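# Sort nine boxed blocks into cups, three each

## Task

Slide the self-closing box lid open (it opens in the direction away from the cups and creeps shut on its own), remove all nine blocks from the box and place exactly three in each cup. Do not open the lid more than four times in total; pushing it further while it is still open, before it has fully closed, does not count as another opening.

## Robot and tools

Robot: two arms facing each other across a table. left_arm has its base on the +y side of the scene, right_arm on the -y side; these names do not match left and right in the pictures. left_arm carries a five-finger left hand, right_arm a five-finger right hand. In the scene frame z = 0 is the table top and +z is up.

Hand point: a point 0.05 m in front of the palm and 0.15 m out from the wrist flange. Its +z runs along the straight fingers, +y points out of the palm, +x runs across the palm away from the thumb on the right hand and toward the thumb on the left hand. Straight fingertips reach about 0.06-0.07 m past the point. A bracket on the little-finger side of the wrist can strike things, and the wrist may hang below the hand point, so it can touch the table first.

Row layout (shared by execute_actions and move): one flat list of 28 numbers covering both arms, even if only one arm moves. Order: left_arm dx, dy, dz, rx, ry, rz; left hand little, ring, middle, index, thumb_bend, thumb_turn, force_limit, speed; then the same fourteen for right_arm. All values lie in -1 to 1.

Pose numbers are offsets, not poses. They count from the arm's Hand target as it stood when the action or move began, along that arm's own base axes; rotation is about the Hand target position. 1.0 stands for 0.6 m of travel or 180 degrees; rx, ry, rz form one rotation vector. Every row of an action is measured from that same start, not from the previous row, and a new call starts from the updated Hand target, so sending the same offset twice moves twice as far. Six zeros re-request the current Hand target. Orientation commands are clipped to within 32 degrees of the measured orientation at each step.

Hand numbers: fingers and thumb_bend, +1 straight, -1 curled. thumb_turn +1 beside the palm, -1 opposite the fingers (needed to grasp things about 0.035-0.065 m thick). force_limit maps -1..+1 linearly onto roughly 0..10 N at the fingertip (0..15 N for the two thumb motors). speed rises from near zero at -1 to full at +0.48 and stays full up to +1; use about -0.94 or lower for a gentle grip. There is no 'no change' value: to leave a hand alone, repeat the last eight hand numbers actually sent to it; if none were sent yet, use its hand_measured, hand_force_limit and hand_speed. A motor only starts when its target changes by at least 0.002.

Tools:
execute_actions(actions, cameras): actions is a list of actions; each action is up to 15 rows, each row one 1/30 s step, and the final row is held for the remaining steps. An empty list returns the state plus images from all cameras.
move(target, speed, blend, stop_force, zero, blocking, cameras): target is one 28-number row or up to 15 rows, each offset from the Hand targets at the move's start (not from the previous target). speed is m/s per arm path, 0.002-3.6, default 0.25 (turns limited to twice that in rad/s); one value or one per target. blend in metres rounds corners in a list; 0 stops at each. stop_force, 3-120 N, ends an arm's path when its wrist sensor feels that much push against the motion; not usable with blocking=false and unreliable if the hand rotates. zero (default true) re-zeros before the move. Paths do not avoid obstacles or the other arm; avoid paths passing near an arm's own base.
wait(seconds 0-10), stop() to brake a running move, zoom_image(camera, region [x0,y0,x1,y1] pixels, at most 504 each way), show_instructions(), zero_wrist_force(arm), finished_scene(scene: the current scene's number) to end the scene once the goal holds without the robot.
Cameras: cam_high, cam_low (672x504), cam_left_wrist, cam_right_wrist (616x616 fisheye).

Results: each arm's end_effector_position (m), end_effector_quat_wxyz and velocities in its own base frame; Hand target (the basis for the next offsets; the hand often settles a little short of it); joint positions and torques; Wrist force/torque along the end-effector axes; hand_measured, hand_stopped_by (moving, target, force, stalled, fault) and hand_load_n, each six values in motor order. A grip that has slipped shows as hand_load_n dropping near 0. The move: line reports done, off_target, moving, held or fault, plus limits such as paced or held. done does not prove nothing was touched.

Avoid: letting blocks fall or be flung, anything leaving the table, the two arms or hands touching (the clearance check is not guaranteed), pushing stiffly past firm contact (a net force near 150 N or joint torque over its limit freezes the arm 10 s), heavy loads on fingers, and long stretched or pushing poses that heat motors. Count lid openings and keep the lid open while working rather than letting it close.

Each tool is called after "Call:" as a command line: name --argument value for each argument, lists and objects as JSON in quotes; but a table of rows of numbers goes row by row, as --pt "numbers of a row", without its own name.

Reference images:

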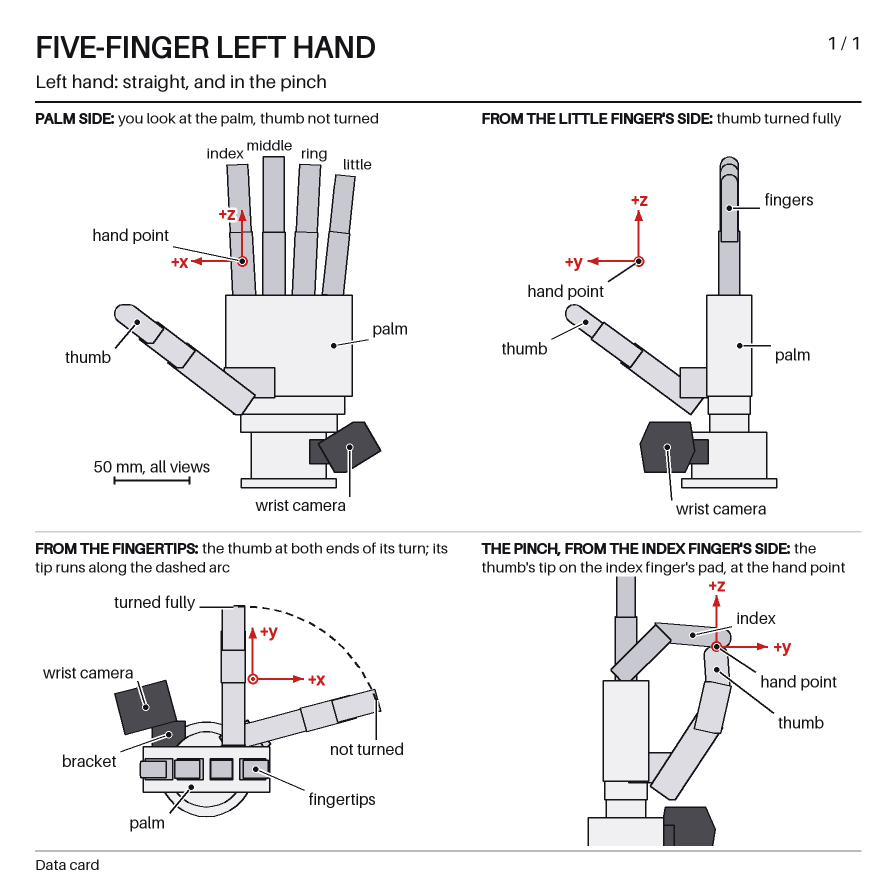

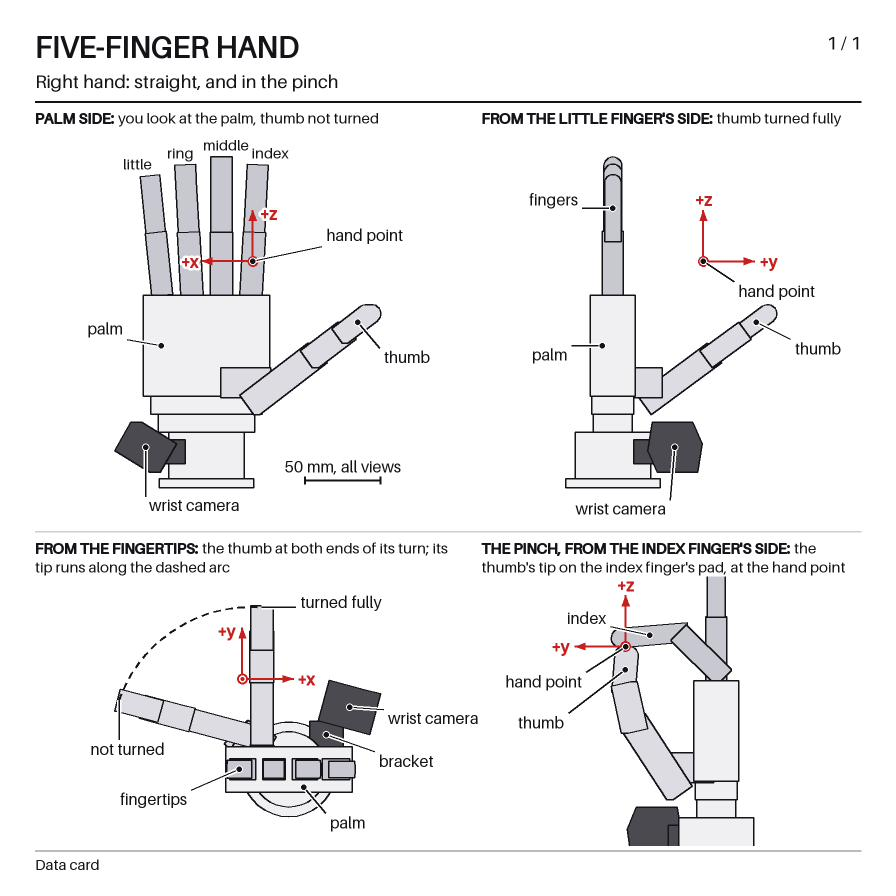

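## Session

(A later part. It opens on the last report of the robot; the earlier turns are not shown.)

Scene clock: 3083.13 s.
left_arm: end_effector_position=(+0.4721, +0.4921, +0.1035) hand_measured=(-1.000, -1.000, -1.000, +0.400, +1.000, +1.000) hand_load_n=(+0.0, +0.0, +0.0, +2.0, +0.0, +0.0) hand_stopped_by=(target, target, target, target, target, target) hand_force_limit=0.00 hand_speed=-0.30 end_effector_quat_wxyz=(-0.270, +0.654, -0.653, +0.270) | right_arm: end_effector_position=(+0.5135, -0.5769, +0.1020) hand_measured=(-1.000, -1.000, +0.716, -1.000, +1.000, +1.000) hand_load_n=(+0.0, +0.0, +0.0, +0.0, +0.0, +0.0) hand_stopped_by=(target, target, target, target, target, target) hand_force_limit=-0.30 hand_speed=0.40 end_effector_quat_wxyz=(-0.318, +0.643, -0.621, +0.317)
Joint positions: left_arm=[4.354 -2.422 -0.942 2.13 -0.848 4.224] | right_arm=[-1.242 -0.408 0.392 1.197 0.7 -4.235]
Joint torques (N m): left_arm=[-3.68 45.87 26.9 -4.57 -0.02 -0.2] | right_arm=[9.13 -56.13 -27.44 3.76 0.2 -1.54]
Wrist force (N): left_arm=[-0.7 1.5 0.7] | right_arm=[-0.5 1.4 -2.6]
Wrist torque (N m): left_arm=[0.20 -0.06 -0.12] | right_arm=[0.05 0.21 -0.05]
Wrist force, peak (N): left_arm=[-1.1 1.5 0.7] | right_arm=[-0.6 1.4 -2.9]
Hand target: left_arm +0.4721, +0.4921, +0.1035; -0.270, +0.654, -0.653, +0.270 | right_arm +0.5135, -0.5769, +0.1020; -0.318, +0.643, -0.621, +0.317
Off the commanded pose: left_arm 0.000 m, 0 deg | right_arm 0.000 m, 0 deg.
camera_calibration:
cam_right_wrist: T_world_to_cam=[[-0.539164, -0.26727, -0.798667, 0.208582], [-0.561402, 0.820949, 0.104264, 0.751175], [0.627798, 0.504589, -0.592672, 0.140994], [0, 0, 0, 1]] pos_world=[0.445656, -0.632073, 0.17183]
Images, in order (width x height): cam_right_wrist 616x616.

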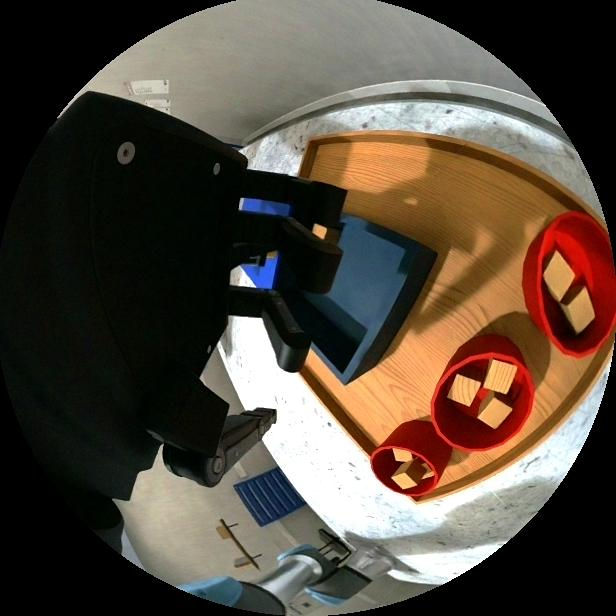

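Call:
move --pt "0 0 0 0 0 0 -1 -1 -1 0.4 1 1 0 -0.3 0 0 -0.0253 0 0 0 -1 -1 0.715 -1 1 1 -0.3 0.4" --pt "0 0 0 0 0 0 -1 -1 -1 0.4 1 1 0 -0.3 0.0395 0.0014 -0.0942 0 0 0 -1 -1 0.715 -1 1 1 -0.3 0.4" --speed 0.035 --stop_force 5

Call:
move --pt "0 0 0 0 0 0 -1 -1 -1 0.4 1 1 0 -0.3 -0.0606 0.0595 -0.0027 0 0 0 -1 -1 0.715 -1 1 1 -0.3 0.4" --speed 0.03

Call:
move --pt "0 0 0 0 0 0 -1 -1 -1 0.4 1 1 0 -0.3 0 0 0.08 0 0 0 -1 -1 0.715 -1 1 1 -0.3 0.4" --speed 0.1 --cameras '["cam_right_wrist"]'

Scene clock: 3097.07 s.
left_arm: end_effector_position=(+0.4721, +0.4921, +0.1035) hand_measured=(-1.000, -1.000, -1.000, +0.400, +1.000, +1.000) hand_load_n=(+0.0, +0.5, +0.0, +1.5, +0.0, -0.5) hand_stopped_by=(target, target, target, target, target, target) hand_force_limit=0.00 hand_speed=-0.30 end_effector_quat_wxyz=(-0.270, +0.654, -0.653, +0.270) | right_arm: end_effector_position=(+0.5363, -0.5760, +0.0469) hand_measured=(-1.000, -1.000, +0.716, -1.000, +1.000, +1.000) hand_load_n=(+0.0, +0.0, +3.0, +0.0, +0.0, -0.5) hand_stopped_by=(target, target, target, target, target, target) hand_force_limit=-0.30 hand_speed=0.40 end_effector_quat_wxyz=(-0.318, +0.643, -0.620, +0.317)
Joint positions: left_arm=[4.354 -2.422 -0.942 2.13 -0.848 4.224] | right_arm=[-1.21 -0.343 0.393 1.096 0.713 -4.19]
Joint torques (N m): left_arm=[-4.22 45.14 26.24 -4.55 0.1 -0.21] | right_arm=[-13.73 -70.56 -10.55 3.71 -2 -1.49]
Wrist force (N): left_arm=[-0.9 1.4 0.7] | right_arm=[-0.1 -2.4 -3.7]
Wrist torque (N m): left_arm=[0.18 -0.04 -0.13] | right_arm=[0.18 0.23 -0.12]
Wrist force, peak (N): left_arm=[-1.0 1.6 0.9] | right_arm=[0.5 -4.9 -7.2]
Hand target: left_arm +0.4721, +0.4921, +0.1035; -0.270, +0.654, -0.653, +0.270 | right_arm +0.5363, -0.5760, +0.0469; -0.318, +0.643, -0.620, +0.317 (not the last commanded pose)
Off the commanded pose: left_arm 0.000 m, 0 deg | right_arm 0.002 m, 0 deg.
move: contact (right_arm); path passed 1 of 2 targets

Scene clock: 3099.33 s.
left_arm: end_effector_position=(+0.4721, +0.4921, +0.1035) hand_measured=(-1.000, -1.000, -1.000, +0.400, +1.000, +1.000) hand_load_n=(+0.0, +0.0, +0.0, +1.5, -0.5, -0.5) hand_stopped_by=(target, target, target, target, target, target) hand_force_limit=0.00 hand_speed=-0.30 end_effector_quat_wxyz=(-0.270, +0.654, -0.653, +0.270) | right_arm: end_effector_position=(+0.5000, -0.5404, +0.0453) hand_measured=(-1.000, -1.000, +0.716, -1.000, +1.000, +1.000) hand_load_n=(+0.0, +0.0, +5.5, +0.0, +0.0, +0.0) hand_stopped_by=(target, target, target, target, target, target) hand_force_limit=-0.30 hand_speed=0.40 end_effector_quat_wxyz=(-0.318, +0.643, -0.620, +0.317)
Joint positions: left_arm=[4.354 -2.422 -0.942 2.13 -0.848 4.224] | right_arm=[-1.243 -0.542 0.802 0.922 0.7 -4.237]
Joint torques (N m): left_arm=[-4.73 46.06 25.63 -4.55 -0.03 -0.03] | right_arm=[-13.26 -63.05 -7.31 0.37 -1.39 -2.38]
Wrist force (N): left_arm=[-0.9 1.5 0.7] | right_arm=[0.3 -4.7 -5.2]
Wrist torque (N m): left_arm=[0.20 -0.03 -0.13] | right_arm=[0.32 0.33 -0.01]
Wrist force, peak (N): left_arm=[-1.1 1.6 0.9] | right_arm=[0.7 -5.4 -5.8]
Hand target: left_arm +0.4721, +0.4921, +0.1035; -0.270, +0.654, -0.653, +0.270 | right_arm +0.4999, -0.5403, +0.0453; -0.318, +0.643, -0.620, +0.317
Off the commanded pose: left_arm 0.000 m, 0 deg | right_arm 0.000 m, 0 deg.
move: done

Scene clock: 3100.40 s.
left_arm: end_effector_position=(+0.4721, +0.4921, +0.1035) hand_measured=(-1.000, -1.000, -1.000, +0.400, +1.000, +1.000) hand_load_n=(+0.0, +0.0, +0.0, +2.0, +0.0, -0.5) hand_stopped_by=(target, target, target, target, target, target) hand_force_limit=0.00 hand_speed=-0.30 end_effector_quat_wxyz=(-0.270, +0.654, -0.653, +0.270) | right_arm: end_effector_position=(+0.4999, -0.5403, +0.0931) hand_measured=(-1.000, -1.000, +0.716, -1.000, +1.000, +1.000) hand_load_n=(+0.0, +0.0, +0.0, +0.0, +0.0, -0.5) hand_stopped_by=(target, target, target, target, target, target) hand_force_limit=-0.30 hand_speed=0.40 end_effector_quat_wxyz=(-0.318, +0.643, -0.621, +0.317)
Joint positions: left_arm=[4.354 -2.422 -0.942 2.13 -0.848 4.224] | right_arm=[-1.243 -0.576 0.744 1.014 0.7 -4.237]
Joint torques (N m): left_arm=[-3.45 46.33 26 -4.54 0.13 -0.35] | right_arm=[-4.22 -68.42 -27 4.06 -0.69 -1.75]
Wrist force (N): left_arm=[-0.9 1.5 0.8] | right_arm=[-0.3 1.4 -2.5]
Wrist torque (N m): left_arm=[0.19 -0.04 -0.13] | right_arm=[0.03 0.17 0.12]
Wrist force, peak (N): left_arm=[-0.9 1.6 0.7] | right_arm=[0.6 -4.7 -5.4]
Hand target: left_arm +0.4721, +0.4921, +0.1035; -0.270, +0.654, -0.653, +0.270 | right_arm +0.4999, -0.5403, +0.0933; -0.318, +0.643, -0.620, +0.317
Off the commanded pose: left_arm 0.000 m, 0 deg | right_arm 0.000 m, 0 deg.
move: done
camera_calibration:
cam_right_wrist: T_world_to_cam=[[-0.539167, -0.267304, -0.798653, 0.20401], [-0.561364, 0.820983, 0.104196, 0.714565], [0.627829, 0.504514, -0.592702, 0.125784], [0, 0, 0, 1]] pos_world=[0.432156, -0.595573, 0.16303]
Images, in order (width x height): cam_right_wrist 616x616.

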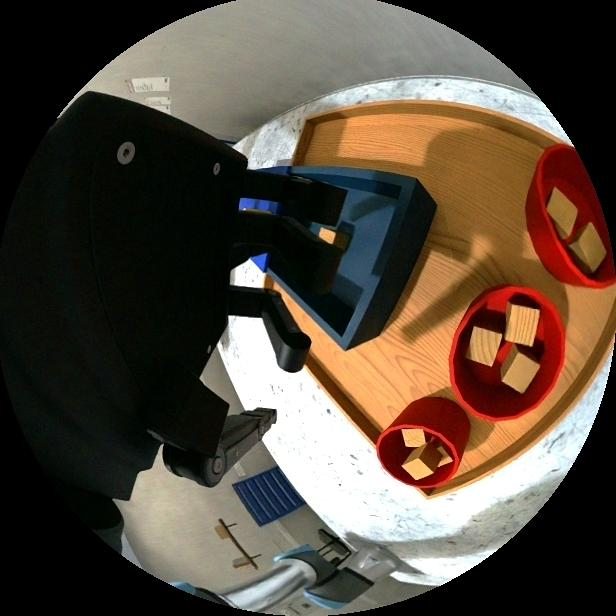

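Call:
execute_actions --actions '[[[0,0,0,0,0,0,-1,-1,-1,0.4,1,1,0,-0.3, 0,0,0,0,0,0,-1,-1,0.12,0.12,0.4,-1,-0.3,0.3]]]'

Call:
move --pt "0 0 0 0 0 0 -1 -1 -1 0.4 1 1 0 -0.3 0.1138 -0.0117 -0.0137 0.002 -0.0555 0 -1 -1 0.12 0.12 0.4 -1 -0.3 0.3" --speed 0.12 --cameras '["cam_right_wrist"]'

Call:
zoom_image --camera "cam_right_wrist" --region '[300, 180, 460, 340]'

Scene clock: 3113.57 s.
left_arm: end_effector_position=(+0.4721, +0.4921, +0.1035) hand_measured=(-1.000, -1.000, -1.000, +0.400, +1.000, +1.000) hand_load_n=(+0.0, +0.0, +0.0, +2.0, +0.0, +0.0) hand_stopped_by=(target, target, target, target, target, target) hand_force_limit=0.00 hand_speed=-0.30 end_effector_quat_wxyz=(-0.270, +0.654, -0.653, +0.270) | right_arm: end_effector_position=(+0.4999, -0.5403, +0.0933) hand_measured=(-1.000, -1.000, +0.120, +0.120, +0.400, -1.000) hand_load_n=(+0.0, +0.5, +0.0, +0.0, +0.0, +0.0) hand_stopped_by=(target, target, target, target, target, target) hand_force_limit=-0.30 hand_speed=0.30 end_effector_quat_wxyz=(-0.318, +0.643, -0.620, +0.317)
Joint positions: left_arm=[4.354 -2.422 -0.942 2.13 -0.848 4.224] | right_arm=[-1.243 -0.576 0.744 1.015 0.7 -4.237]
Joint torques (N m): left_arm=[-3.01 45.04 25.36 -4.53 0.24 -0.16] | right_arm=[-12.14 -62.86 -26.56 3.46 -2.24 -2.22]
Wrist force (N): left_arm=[-0.9 1.5 0.7] | right_arm=[-0.4 1.3 -2.7]
Wrist torque (N m): left_arm=[0.19 -0.04 -0.13] | right_arm=[0.02 0.19 0.13]
Wrist force, peak (N): left_arm=[-0.8 1.7 0.9] | right_arm=[-0.5 1.6 -2.8]
Hand target: left_arm +0.4721, +0.4921, +0.1035; -0.270, +0.654, -0.653, +0.270 | right_arm +0.4999, -0.5403, +0.0933; -0.318, +0.643, -0.620, +0.317
Off the commanded pose: left_arm 0.000 m, 0 deg | right_arm 0.000 m, 0 deg.

Scene clock: 3115.03 s.
left_arm: end_effector_position=(+0.4721, +0.4921, +0.1035) hand_measured=(-1.000, -1.000, -1.000, +0.400, +1.000, +1.000) hand_load_n=(+0.5, +0.0, +0.0, +2.0, +0.0, +0.0) hand_stopped_by=(target, target, target, target, target, target) hand_force_limit=0.00 hand_speed=-0.30 end_effector_quat_wxyz=(-0.270, +0.654, -0.653, +0.270) | right_arm: end_effector_position=(+0.5682, -0.5473, +0.0850) hand_measured=(-1.000, -1.000, +0.120, +0.120, +0.400, -1.000) hand_load_n=(+0.0, +0.0, +0.0, +0.0, +0.0, +0.0) hand_stopped_by=(target, target, target, target, target, target) hand_force_limit=-0.30 hand_speed=0.30 end_effector_quat_wxyz=(-0.373, +0.611, -0.591, +0.370)
Joint positions: left_arm=[4.354 -2.422 -0.942 2.13 -0.848 4.224] | right_arm=[-1.196 -0.506 0.661 0.81 0.576 -4.034]
Joint torques (N m): left_arm=[-3.89 45.94 26.55 -4.48 0.03 -0.4] | right_arm=[9.55 -62.84 -11.66 -0.27 -2.84 2.19]
Wrist force (N): left_arm=[-0.9 1.6 0.9] | right_arm=[-0.5 1.3 -2.9]
Wrist torque (N m): left_arm=[0.19 -0.03 -0.13] | right_arm=[-0.02 0.21 -0.04]
Wrist force, peak (N): left_arm=[-0.9 1.6 0.9] | right_arm=[0.0 1.9 -3.0]
Hand target: left_arm +0.4721, +0.4921, +0.1035; -0.270, +0.654, -0.653, +0.270 | right_arm +0.5682, -0.5473, +0.0850; -0.373, +0.611, -0.591, +0.370
Off the commanded pose: left_arm 0.000 m, 0 deg | right_arm 0.000 m, 0 deg.
move: done
camera_calibration:
cam_right_wrist: T_world_to_cam=[[-0.392404, -0.261981, -0.881695, 0.158948], [-0.571478, 0.82055, 0.0105275, 0.772879], [0.720716, 0.508, -0.471703, 0.0204825], [0, 0, 0, 1]] pos_world=[0.489293, -0.60295, 0.141669]
Images, in order (width x height): cam_right_wrist 616x616.

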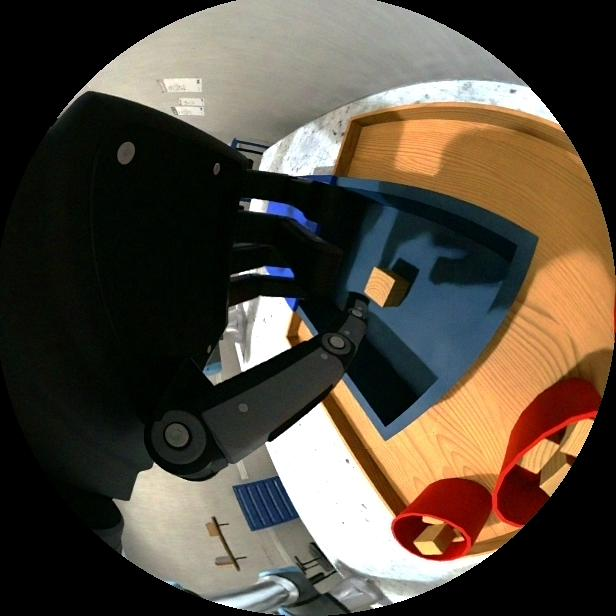

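Scaled by 3.150 from the camera's 616x616 image, which has a finer 880x880 frame.

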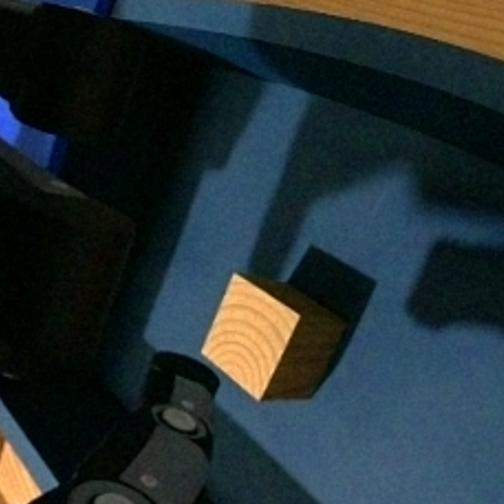

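Call:
move --pt "0 0 0 0 0 0 -1 -1 -1 0.4 1 1 0 -0.3 -0.0018 0 -0.0825 0 0 0 -1 -1 0.12 0.12 0.4 -1 -0.3 0.3" --speed 0.035 --stop_force 5

Call:
execute_actions --actions '[[[0,0,0,0,0,0,-1,-1,-1,0.4,1,1,0,-0.3, 0,0,0,0,0,0,-1,-1,-0.12,-0.12,0.1,-1,-0.3,-0.9]]]'

Call:
wait --seconds 1.5 --cameras '["cam_right_wrist"]'

Scene clock: 3127.10 s.
left_arm: end_effector_position=(+0.4721, +0.4921, +0.1035) hand_measured=(-1.000, -1.000, -1.000, +0.400, +1.000, +1.000) hand_load_n=(+0.0, +0.0, +0.0, +1.5, +0.0, +0.0) hand_stopped_by=(target, target, target, target, target, target) hand_force_limit=0.00 hand_speed=-0.30 end_effector_quat_wxyz=(-0.270, +0.654, -0.653, +0.270) | right_arm: end_effector_position=(+0.5671, -0.5473, +0.0355) hand_measured=(-1.000, -1.000, +0.120, +0.120, +0.400, -1.000) hand_load_n=(+0.0, +0.0, +0.0, +0.0, +0.0, +0.0) hand_stopped_by=(target, target, target, target, target, target) hand_force_limit=-0.30 hand_speed=0.30 end_effector_quat_wxyz=(-0.373, +0.611, -0.591, +0.370)
Joint positions: left_arm=[4.354 -2.422 -0.942 2.13 -0.848 4.224] | right_arm=[-1.197 -0.471 0.721 0.716 0.575 -4.036]
Joint torques (N m): left_arm=[-4.17 45.41 25.97 -4.64 0.23 -0.25] | right_arm=[-13.1 -54.54 -11.34 -0.1 -2.74 1.43]
Wrist force (N): left_arm=[-0.9 1.5 0.8] | right_arm=[-0.3 1.3 -3.0]
Wrist torque (N m): left_arm=[0.19 -0.02 -0.13] | right_arm=[-0.02 0.19 -0.02]
Wrist force, peak (N): left_arm=[-0.8 1.5 1.2] | right_arm=[-0.4 1.7 -3.1]
Hand target: left_arm +0.4721, +0.4921, +0.1035; -0.270, +0.654, -0.653, +0.270 | right_arm +0.5671, -0.5473, +0.0355; -0.373, +0.611, -0.591, +0.370
Off the commanded pose: left_arm 0.000 m, 0 deg | right_arm 0.000 m, 0 deg.
move: done

Scene clock: 3128.23 s.
left_arm: end_effector_position=(+0.4721, +0.4921, +0.1035) hand_measured=(-1.000, -1.000, -1.000, +0.400, +1.000, +1.000) hand_load_n=(+0.0, +0.0, +0.0, +2.0, +0.0, -0.5) hand_stopped_by=(target, target, target, target, target, target) hand_force_limit=0.00 hand_speed=-0.30 end_effector_quat_wxyz=(-0.270, +0.654, -0.653, +0.270) | right_arm: end_effector_position=(+0.5671, -0.5473, +0.0355) hand_measured=(-1.000, -1.000, -0.016, -0.120, +0.310, -1.000) hand_load_n=(+0.0, +0.0, +10.0, +0.0, +5.0, +2.0) hand_stopped_by=(target, target, force, target, force, target) hand_force_limit=-0.30 hand_speed=-0.90 end_effector_quat_wxyz=(-0.373, +0.611, -0.591, +0.370)
Joint positions: left_arm=[4.354 -2.422 -0.942 2.13 -0.848 4.224] | right_arm=[-1.197 -0.471 0.721 0.716 0.575 -4.036]
Joint torques (N m): left_arm=[-3.68 46.59 26.8 -4.36 -0.06 -0.32] | right_arm=[-12.57 -54.4 -12.23 -0.16 -2.38 1.47]
Wrist force (N): left_arm=[-0.8 1.5 0.8] | right_arm=[-0.2 0.2 -3.5]
Wrist torque (N m): left_arm=[0.18 -0.04 -0.13] | right_arm=[-0.03 0.19 -0.04]
Wrist force, peak (N): left_arm=[-1.0 1.6 0.7] | right_arm=[-0.5 0.1 -3.9]
Hand target: left_arm +0.4721, +0.4921, +0.1035; -0.270, +0.654, -0.653, +0.270 | right_arm +0.5671, -0.5473, +0.0355; -0.373, +0.611, -0.591, +0.370
Off the commanded pose: left_arm 0.000 m, 0 deg | right_arm 0.000 m, 0 deg.

Scene clock: 3129.73 s.
left_arm: end_effector_position=(+0.4721, +0.4921, +0.1035) hand_measured=(-1.000, -1.000, -1.000, +0.400, +1.000, +1.000) hand_load_n=(+0.0, +0.5, +0.0, +2.0, +0.0, +0.0) hand_stopped_by=(target, target, target, target, target, target) hand_force_limit=0.00 hand_speed=-0.30 end_effector_quat_wxyz=(-0.270, +0.654, -0.653, +0.270) | right_arm: end_effector_position=(+0.5671, -0.5473, +0.0355) hand_measured=(-1.000, -1.000, -0.016, -0.120, +0.310, -1.000) hand_load_n=(+0.0, +0.0, +9.5, +0.0, +5.0, +2.0) hand_stopped_by=(target, target, force, target, force, target) hand_force_limit=-0.30 hand_speed=-0.90 end_effector_quat_wxyz=(-0.373, +0.611, -0.591, +0.370)
Joint positions: left_arm=[4.354 -2.422 -0.942 2.13 -0.848 4.224] | right_arm=[-1.197 -0.471 0.721 0.716 0.575 -4.036]
Joint torques (N m): left_arm=[-3.67 45.2 25.85 -4.59 0.14 -0.14] | right_arm=[-10.98 -54.95 -12.23 -0.05 -1.25 1.43]
Wrist force (N): left_arm=[-0.8 1.4 0.6] | right_arm=[-0.1 0.4 -3.5]
Wrist torque (N m): left_arm=[0.18 -0.04 -0.12] | right_arm=[0.00 0.19 -0.03]
Wrist force, peak (N): left_arm=[-0.8 1.6 0.9] | right_arm=[-0.3 0.2 -4.0]
Hand target: left_arm +0.4721, +0.4921, +0.1035; -0.270, +0.654, -0.653, +0.270 | right_arm +0.5671, -0.5473, +0.0355; -0.373, +0.611, -0.591, +0.370
Off the commanded pose: left_arm 0.000 m, 0 deg | right_arm 0.000 m, 0 deg.
wait: 1.50 s; at rest by 0.17 s
camera_calibration:
cam_right_wrist: T_world_to_cam=[[-0.39223, -0.262075, -0.881744, 0.114862], [-0.57145, 0.820572, 0.0103076, 0.772849], [0.720833, 0.507915, -0.471616, -0.00221557], [0, 0, 0, 1]] pos_world=[0.488294, -0.60295, 0.092268]
Images, in order (width x height): cam_right_wrist 616x616.

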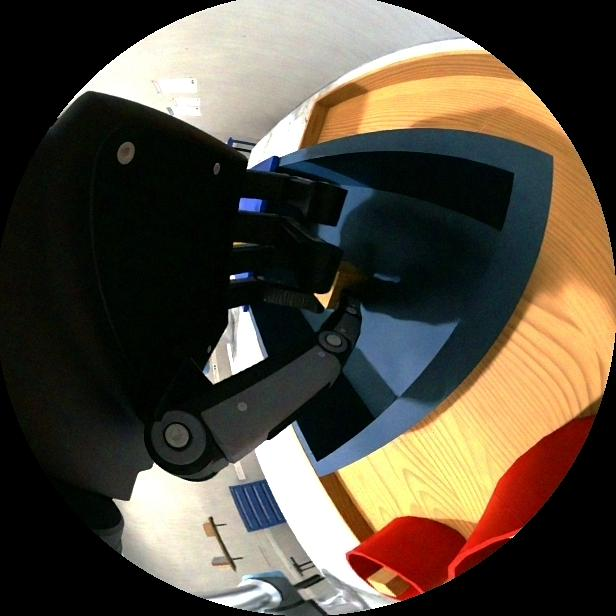

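Call:
move --pt "0 0 0 0 0 0 -1 -1 -1 0.4 1 1 0 -0.3 0 0 0.1242 0 0 0 -1 -1 -0.12 -0.12 0.1 -1 -0.3 -0.9" --speed 0.08 --cameras '["cam_right_wrist"]'

Call:
zoom_image --camera "cam_right_wrist" --region '[260, 200, 420, 360]'

Scene clock: 3144.23 s.
left_arm: end_effector_position=(+0.4721, +0.4921, +0.1035) hand_measured=(-1.000, -1.000, -1.000, +0.400, +1.000, +1.000) hand_load_n=(+0.0, +0.5, +0.0, +2.0, +0.0, +0.0) hand_stopped_by=(target, target, target, target, target, target) hand_force_limit=0.00 hand_speed=-0.30 end_effector_quat_wxyz=(-0.270, +0.654, -0.653, +0.270) | right_arm: end_effector_position=(+0.5672, -0.5473, +0.1100) hand_measured=(-1.000, -1.000, -0.016, -0.120, +0.310, -1.000) hand_load_n=(+0.0, +0.0, +10.0, +0.0, +5.5, +2.0) hand_stopped_by=(target, target, force, target, force, target) hand_force_limit=-0.30 hand_speed=-0.90 end_effector_quat_wxyz=(-0.373, +0.611, -0.591, +0.370)
Joint positions: left_arm=[4.354 -2.422 -0.942 2.13 -0.848 4.224] | right_arm=[-1.197 -0.521 0.626 0.861 0.575 -4.036]
Joint torques (N m): left_arm=[-4.1 45.95 26.42 -4.57 0.22 -0.11] | right_arm=[-5.7 -63.73 -26.91 3.62 -2.81 -1.53]
Wrist force (N): left_arm=[-0.9 1.6 0.8] | right_arm=[-0.2 1.6 -3.0]
Wrist torque (N m): left_arm=[0.20 -0.03 -0.14] | right_arm=[0.03 0.17 -0.01]
Wrist force, peak (N): left_arm=[-1.1 1.6 0.9] | right_arm=[-0.2 -0.1 -3.9]
Hand target: left_arm +0.4721, +0.4921, +0.1035; -0.270, +0.654, -0.653, +0.270 | right_arm +0.5671, -0.5473, +0.1101; -0.373, +0.611, -0.591, +0.370
Off the commanded pose: left_arm 0.000 m, 0 deg | right_arm 0.000 m, 0 deg.
move: done
camera_calibration:
cam_right_wrist: T_world_to_cam=[[-0.39235, -0.262079, -0.881689, 0.180511], [-0.571363, 0.820632, 0.0103261, 0.772073], [0.720836, 0.507816, -0.471718, 0.0328284], [0, 0, 0, 1]] pos_world=[0.488294, -0.60295, 0.166668]
Images, in order (width x height): cam_right_wrist 616x616.

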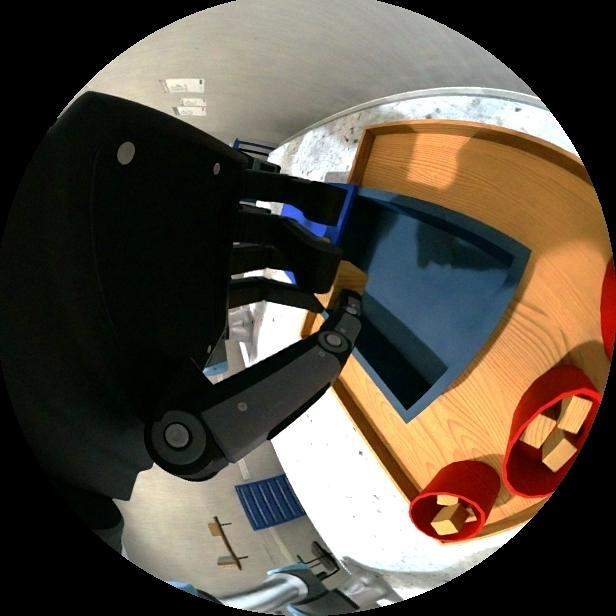

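Scaled by 3.150 from the camera's 616x616 image, which has a finer 880x880 frame.

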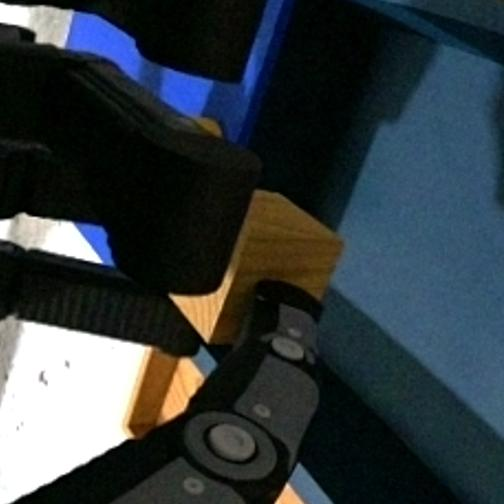

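Call:
move --pt "0 0 0 0 0 0 -1 -1 -1 0.4 1 1 0 -0.3 -0.3097 -0.1843 -0.0083 0 0 0 -1 -1 -0.12 -0.12 0.1 -1 -0.3 -0.9" --speed 0.15 --cameras '["cam_right_wrist"]'

Call:
zoom_image --camera "cam_right_wrist" --region '[290, 200, 450, 360]'

Scene clock: 3163.07 s.
left_arm: end_effector_position=(+0.4721, +0.4921, +0.1035) hand_measured=(-1.000, -1.000, -1.000, +0.400, +1.000, +1.000) hand_load_n=(+0.0, +0.0, +0.0, +1.5, +0.0, +0.0) hand_stopped_by=(target, target, target, target, target, target) hand_force_limit=0.00 hand_speed=-0.30 end_effector_quat_wxyz=(-0.270, +0.654, -0.653, +0.270) | right_arm: end_effector_position=(+0.3813, -0.6578, +0.1051) hand_measured=(-1.000, -1.000, -0.016, -0.120, +0.310, -1.000) hand_load_n=(+0.0, +0.0, +10.0, +0.0, +5.0, +2.0) hand_stopped_by=(target, target, force, target, force, target) hand_force_limit=-0.30 hand_speed=-0.90 end_effector_quat_wxyz=(-0.373, +0.611, -0.591, +0.371)
Joint positions: left_arm=[4.354 -2.422 -0.942 2.13 -0.848 4.224] | right_arm=[-1.496 -0.261 0.236 1.487 0.467 -4.604]
Joint torques (N m): left_arm=[-3.57 45.36 26.42 -4.53 0.06 -0.29] | right_arm=[-12.63 -58.55 -26.81 4.22 0.09 -2.41]
Wrist force (N): left_arm=[-0.9 1.5 0.8] | right_arm=[-0.6 2.0 -2.5]
Wrist torque (N m): left_arm=[0.18 -0.03 -0.13] | right_arm=[0.07 0.22 0.11]
Wrist force, peak (N): left_arm=[-0.9 1.7 0.9] | right_arm=[0.1 2.1 -3.4]
Hand target: left_arm +0.4721, +0.4921, +0.1035; -0.270, +0.654, -0.653, +0.270 | right_arm +0.3813, -0.6579, +0.1051; -0.373, +0.611, -0.591, +0.370
Off the commanded pose: left_arm 0.000 m, 0 deg | right_arm 0.000 m, 0 deg.
move: done
camera_calibration:
cam_right_wrist: T_world_to_cam=[[-0.392264, -0.262162, -0.881703, 0.0742362], [-0.57095, 0.820925, 0.00992216, 0.756656], [0.72121, 0.5073, -0.471701, 0.220098], [0, 0, 0, 1]] pos_world=[0.302396, -0.713351, 0.161767]
Images, in order (width x height): cam_right_wrist 616x616.

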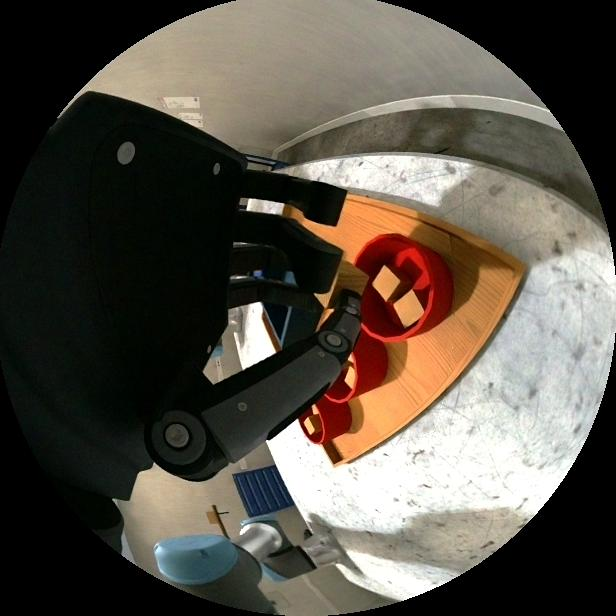

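Scaled by 3.150 from the camera's 616x616 image, which has a finer 880x880 frame.

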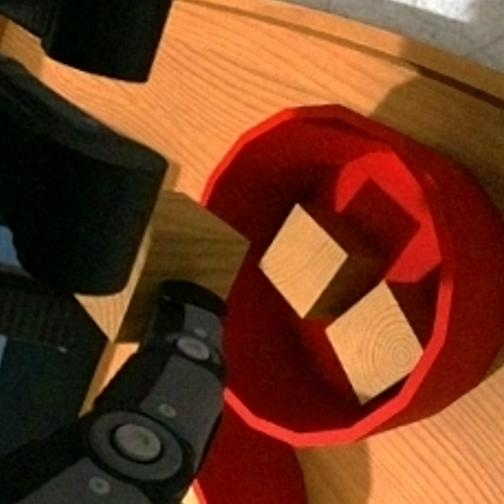

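Call:
move --pt "0 0 0 0 0 0 -1 -1 -1 0.4 1 1 0 -0.3 -0.0113 -0.0105 -0.01 0 0 0 -1 -1 -0.12 -0.12 0.1 -1 -0.3 -0.9" --pt "0 0 0 0 0 0 -1 -1 -1 0.4 1 1 0 -0.3 -0.0113 -0.0105 -0.0652 0 0 0 -1 -1 -0.12 -0.12 0.1 -1 -0.3 -0.9" --speed 0.05 --stop_force 6 --blend '[0.004,0]'

Call:
execute_actions --actions '[[[0,0,0,0,0,0,-1,-1,-1,0.4,1,1,0,-0.3, 0,0,0,0,0,0,-1,-1,0.14,0.14,0.46,-1,-0.3,-0.7]]]'

Call:
move --target '[0,0,0,0,0,0,-1,-1,-1,0.4,1,1,0,-0.3, 0,0,0.06,0,0,0,-1,-1,0.14,0.14,0.46,-1,-0.3,-0.7]' --speed 0.1 --cameras '["cam_right_wrist","cam_high"]'

Scene clock: 3184.07 s.
left_arm: end_effector_position=(+0.4721, +0.4921, +0.1035) hand_measured=(-1.000, -1.000, -1.000, +0.400, +1.000, +1.000) hand_load_n=(+0.0, +0.0, +0.0, +2.0, +0.0, +0.0) hand_stopped_by=(target, target, target, target, target, target) hand_force_limit=0.00 hand_speed=-0.30 end_effector_quat_wxyz=(-0.270, +0.654, -0.653, +0.270) | right_arm: end_effector_position=(+0.3745, -0.6642, +0.0660) hand_measured=(-1.000, -1.000, -0.016, -0.120, +0.310, -1.000) hand_load_n=(+0.0, +0.0, +10.0, +0.0, +5.5, +2.0) hand_stopped_by=(target, target, force, target, force, target) hand_force_limit=-0.30 hand_speed=-0.90 end_effector_quat_wxyz=(-0.373, +0.611, -0.591, +0.370)
Joint positions: left_arm=[4.354 -2.422 -0.942 2.13 -0.848 4.224] | right_arm=[-1.507 -0.211 0.238 1.457 0.466 -4.628]
Joint torques (N m): left_arm=[-3.62 45.39 26.14 -4.43 0.06 -0.15] | right_arm=[-13.2 -74.91 -11.16 0.53 -3.15 1.5]
Wrist force (N): left_arm=[-0.9 1.2 0.7] | right_arm=[-0.9 1.9 -2.4]
Wrist torque (N m): left_arm=[0.15 -0.03 -0.13] | right_arm=[0.05 0.25 0.09]
Wrist force, peak (N): left_arm=[-1.1 1.7 0.7] | right_arm=[-0.3 2.0 -2.9]
Hand target: left_arm +0.4721, +0.4921, +0.1035; -0.270, +0.654, -0.653, +0.270 | right_arm +0.3745, -0.6642, +0.0660; -0.373, +0.611, -0.591, +0.370
Off the commanded pose: left_arm 0.000 m, 0 deg | right_arm 0.000 m, 0 deg.
move: done

Scene clock: 3184.77 s.
left_arm: end_effector_position=(+0.4721, +0.4921, +0.1035) hand_measured=(-1.000, -1.000, -1.000, +0.400, +1.000, +1.000) hand_load_n=(+0.0, +0.0, +0.0, +1.5, +0.0, +0.0) hand_stopped_by=(target, target, target, target, target, target) hand_force_limit=0.00 hand_speed=-0.30 end_effector_quat_wxyz=(-0.270, +0.654, -0.653, +0.270) | right_arm: end_effector_position=(+0.3745, -0.6642, +0.0660) hand_measured=(-1.000, -1.000, +0.140, +0.140, +0.460, -1.000) hand_load_n=(+0.0, +0.0, +0.0, +0.0, +0.0, +0.0) hand_stopped_by=(target, target, target, target, target, target) hand_force_limit=-0.30 hand_speed=-0.70 end_effector_quat_wxyz=(-0.373, +0.611, -0.591, +0.370)
Joint positions: left_arm=[4.354 -2.422 -0.942 2.13 -0.848 4.224] | right_arm=[-1.507 -0.211 0.238 1.456 0.466 -4.628]
Joint torques (N m): left_arm=[-2.82 45.25 27.24 -4.65 0.12 -0.39] | right_arm=[-12.81 -75.4 -11.08 0.58 -3 1.44]
Wrist force (N): left_arm=[-1.0 1.4 0.7] | right_arm=[-0.6 1.9 -2.6]
Wrist torque (N m): left_arm=[0.18 -0.02 -0.14] | right_arm=[0.06 0.21 0.12]
Wrist force, peak (N): left_arm=[-1.0 1.6 0.7] | right_arm=[-0.5 2.1 -2.6]
Hand target: left_arm +0.4721, +0.4921, +0.1035; -0.270, +0.654, -0.653, +0.270 | right_arm +0.3745, -0.6642, +0.0660; -0.373, +0.611, -0.591, +0.370
Off the commanded pose: left_arm 0.000 m, 0 deg | right_arm 0.000 m, 0 deg.

Scene clock: 3186.03 s.
left_arm: end_effector_position=(+0.4721, +0.4921, +0.1035) hand_measured=(-1.000, -1.000, -1.000, +0.400, +1.000, +1.000) hand_load_n=(+0.0, +0.0, +0.0, +1.5, +0.0, +0.0) hand_stopped_by=(target, target, target, target, target, target) hand_force_limit=0.00 hand_speed=-0.30 end_effector_quat_wxyz=(-0.270, +0.654, -0.653, +0.270) | right_arm: end_effector_position=(+0.3745, -0.6642, +0.1019) hand_measured=(-1.000, -1.000, +0.140, +0.140, +0.460, -1.000) hand_load_n=(+0.0, +0.0, +0.0, +0.0, +0.5, +0.0) hand_stopped_by=(target, target, target, target, target, target) hand_force_limit=-0.30 hand_speed=-0.70 end_effector_quat_wxyz=(-0.373, +0.611, -0.591, +0.370)
Joint positions: left_arm=[4.354 -2.422 -0.942 2.13 -0.848 4.224] | right_arm=[-1.507 -0.203 0.13 1.556 0.466 -4.627]
Joint torques (N m): left_arm=[-4.97 44.88 25.78 -4.5 0.34 -0.15] | right_arm=[-3.14 -58.89 -25.76 4 0.11 -1.44]
Wrist force (N): left_arm=[-1.0 1.5 0.9] | right_arm=[-0.6 1.6 -2.8]
Wrist torque (N m): left_arm=[0.18 -0.01 -0.14] | right_arm=[0.02 0.23 0.10]
Wrist force, peak (N): left_arm=[-1.1 1.6 0.7] | right_arm=[-0.4 2.5 -2.4]
Hand target: left_arm +0.4721, +0.4921, +0.1035; -0.270, +0.654, -0.653, +0.270 | right_arm +0.3745, -0.6642, +0.1020; -0.373, +0.611, -0.591, +0.370
Off the commanded pose: left_arm 0.000 m, 0 deg | right_arm 0.000 m, 0 deg.
move: done
camera_calibration:
cam_right_wrist: T_world_to_cam=[[-0.392287, -0.26215, -0.881696, 0.0671717], [-0.571042, 0.82086, 0.0100074, 0.758024], [0.721126, 0.507411, -0.471711, 0.226893], [0, 0, 0, 1]] pos_world=[0.295596, -0.719751, 0.158667]
Images, in order (width x height): cam_high 672x504, cam_right_wrist 616x616.

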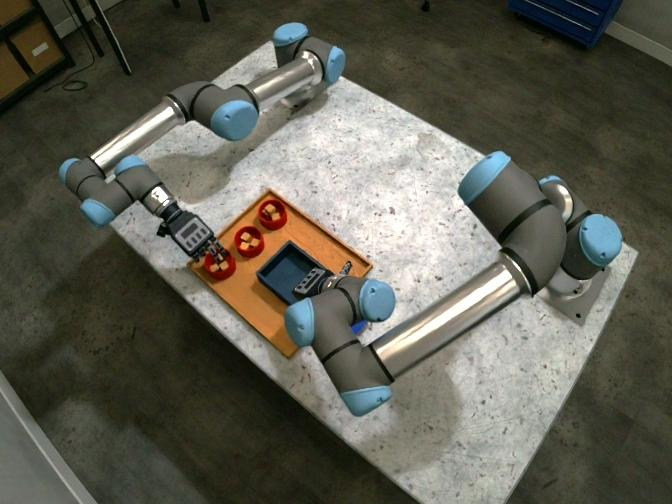

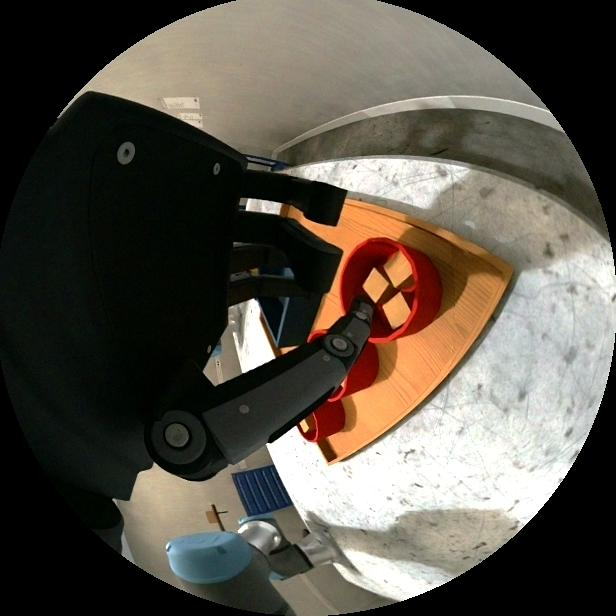

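Call:
move --pt "0 0 0.1 0 0 0 -1 -1 -1 0.4 1 1 0 -0.3 0 0 0.15 0 0 0 -1 -1 0.14 0.14 0.46 -1 -0.3 -0.7" --pt "-0.05 0 0.25 0 0 0 -1 -1 -1 0.4 1 1 0 -0.3 -0.1 0 0.2 0 0 0 -1 -1 0.14 0.14 0.46 -1 -0.3 -0.7" --speed '[0.1,0.2]' --blend '[0.02,0]' --cameras '["cam_high","cam_right_wrist"]'

Call:
zoom_image --camera "cam_high" --region '[180, 180, 380, 360]'

Scene clock: 3202.87 s.
left_arm: end_effector_position=(+0.4421, +0.4921, +0.2535) hand_measured=(-1.000, -1.000, -1.000, +0.400, +1.000, +1.000) hand_load_n=(+0.0, +0.0, +0.0, +0.0, +0.0, +0.0) hand_stopped_by=(target, target, target, target, target, target) hand_force_limit=0.00 hand_speed=-0.30 end_effector_quat_wxyz=(-0.270, +0.654, -0.653, +0.270) | right_arm: end_effector_position=(+0.3142, -0.6630, +0.2216) hand_measured=(-1.000, -1.000, +0.140, +0.140, +0.460, -1.000) hand_load_n=(+0.0, +0.0, +0.0, +0.0, +0.0, +0.5) hand_stopped_by=(target, target, target, target, target, target) hand_force_limit=-0.30 hand_speed=-0.70 end_effector_quat_wxyz=(-0.369, +0.607, -0.592, +0.382)
Joint positions: left_arm=[4.402 -2.343 -0.708 1.777 -0.833 4.284] | right_arm=[-1.597 -0.288 0.035 1.865 0.451 -4.789]
Joint torques (N m): left_arm=[12.3 40.46 30.68 -5.02 2.93 1.63] | right_arm=[-13 -56.15 -25.57 4.56 -3.17 -2.37]
Wrist force (N): left_arm=[-0.9 1.8 -0.4] | right_arm=[-0.3 1.7 -2.7]
Wrist torque (N m): left_arm=[0.20 0.09 -0.14] | right_arm=[0.05 0.18 0.13]
Wrist force, peak (N): left_arm=[-0.3 2.1 1.3] | right_arm=[-0.5 1.6 -3.4]
Hand target: left_arm +0.4421, +0.4921, +0.2535; -0.270, +0.654, -0.653, +0.270 | right_arm +0.3145, -0.6642, +0.2220; -0.373, +0.611, -0.591, +0.370
Off the commanded pose: left_arm 0.000 m, 0 deg | right_arm 0.001 m, 2 deg.
elbow stopped short (right arm): the move would have taken joint 3 (elbow) straighter than the controller allows.
move: done
camera_calibration:
cam_right_wrist: T_world_to_cam=[[-0.385887, -0.269031, -0.882447, 0.142883], [-0.55621, 0.83098, -0.0101143, 0.727886], [0.736017, 0.486923, -0.470303, 0.307604], [0, 0, 0, 1]] pos_world=[0.233592, -0.716198, 0.278116]
Images, in order (width x height): cam_high 672x504, cam_right_wrist 616x616.

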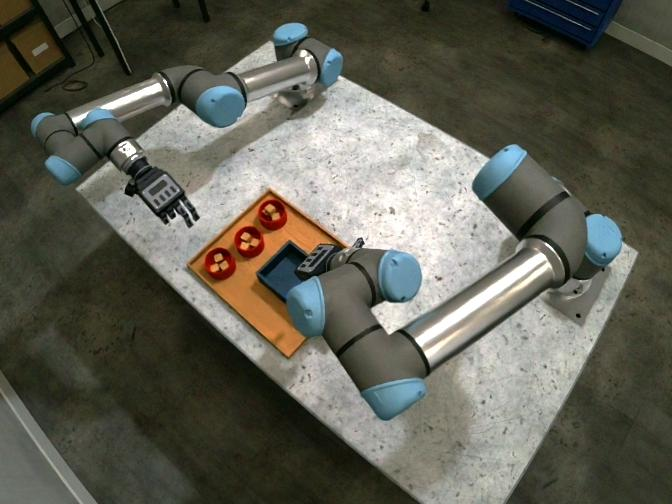

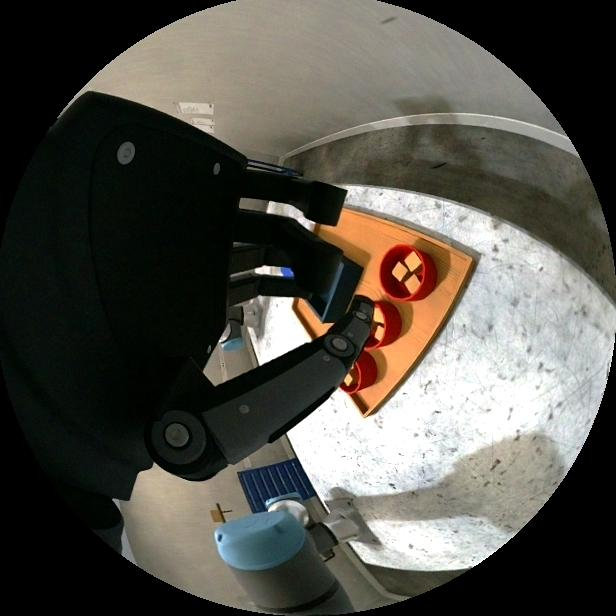

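Scaled by 2.520 from the camera's 672x504 image, which has a finer 960x720 frame.

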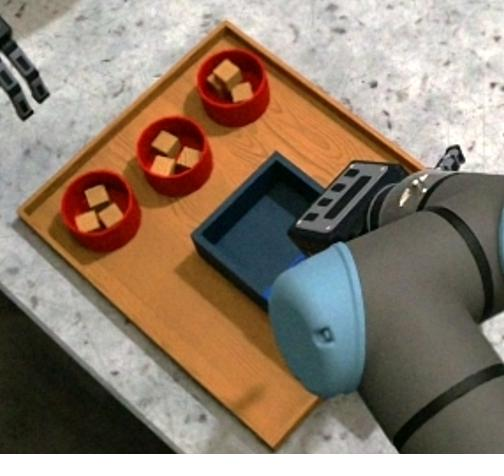

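Call:
finished_scene --scene 1

The scene is finished: the task was done.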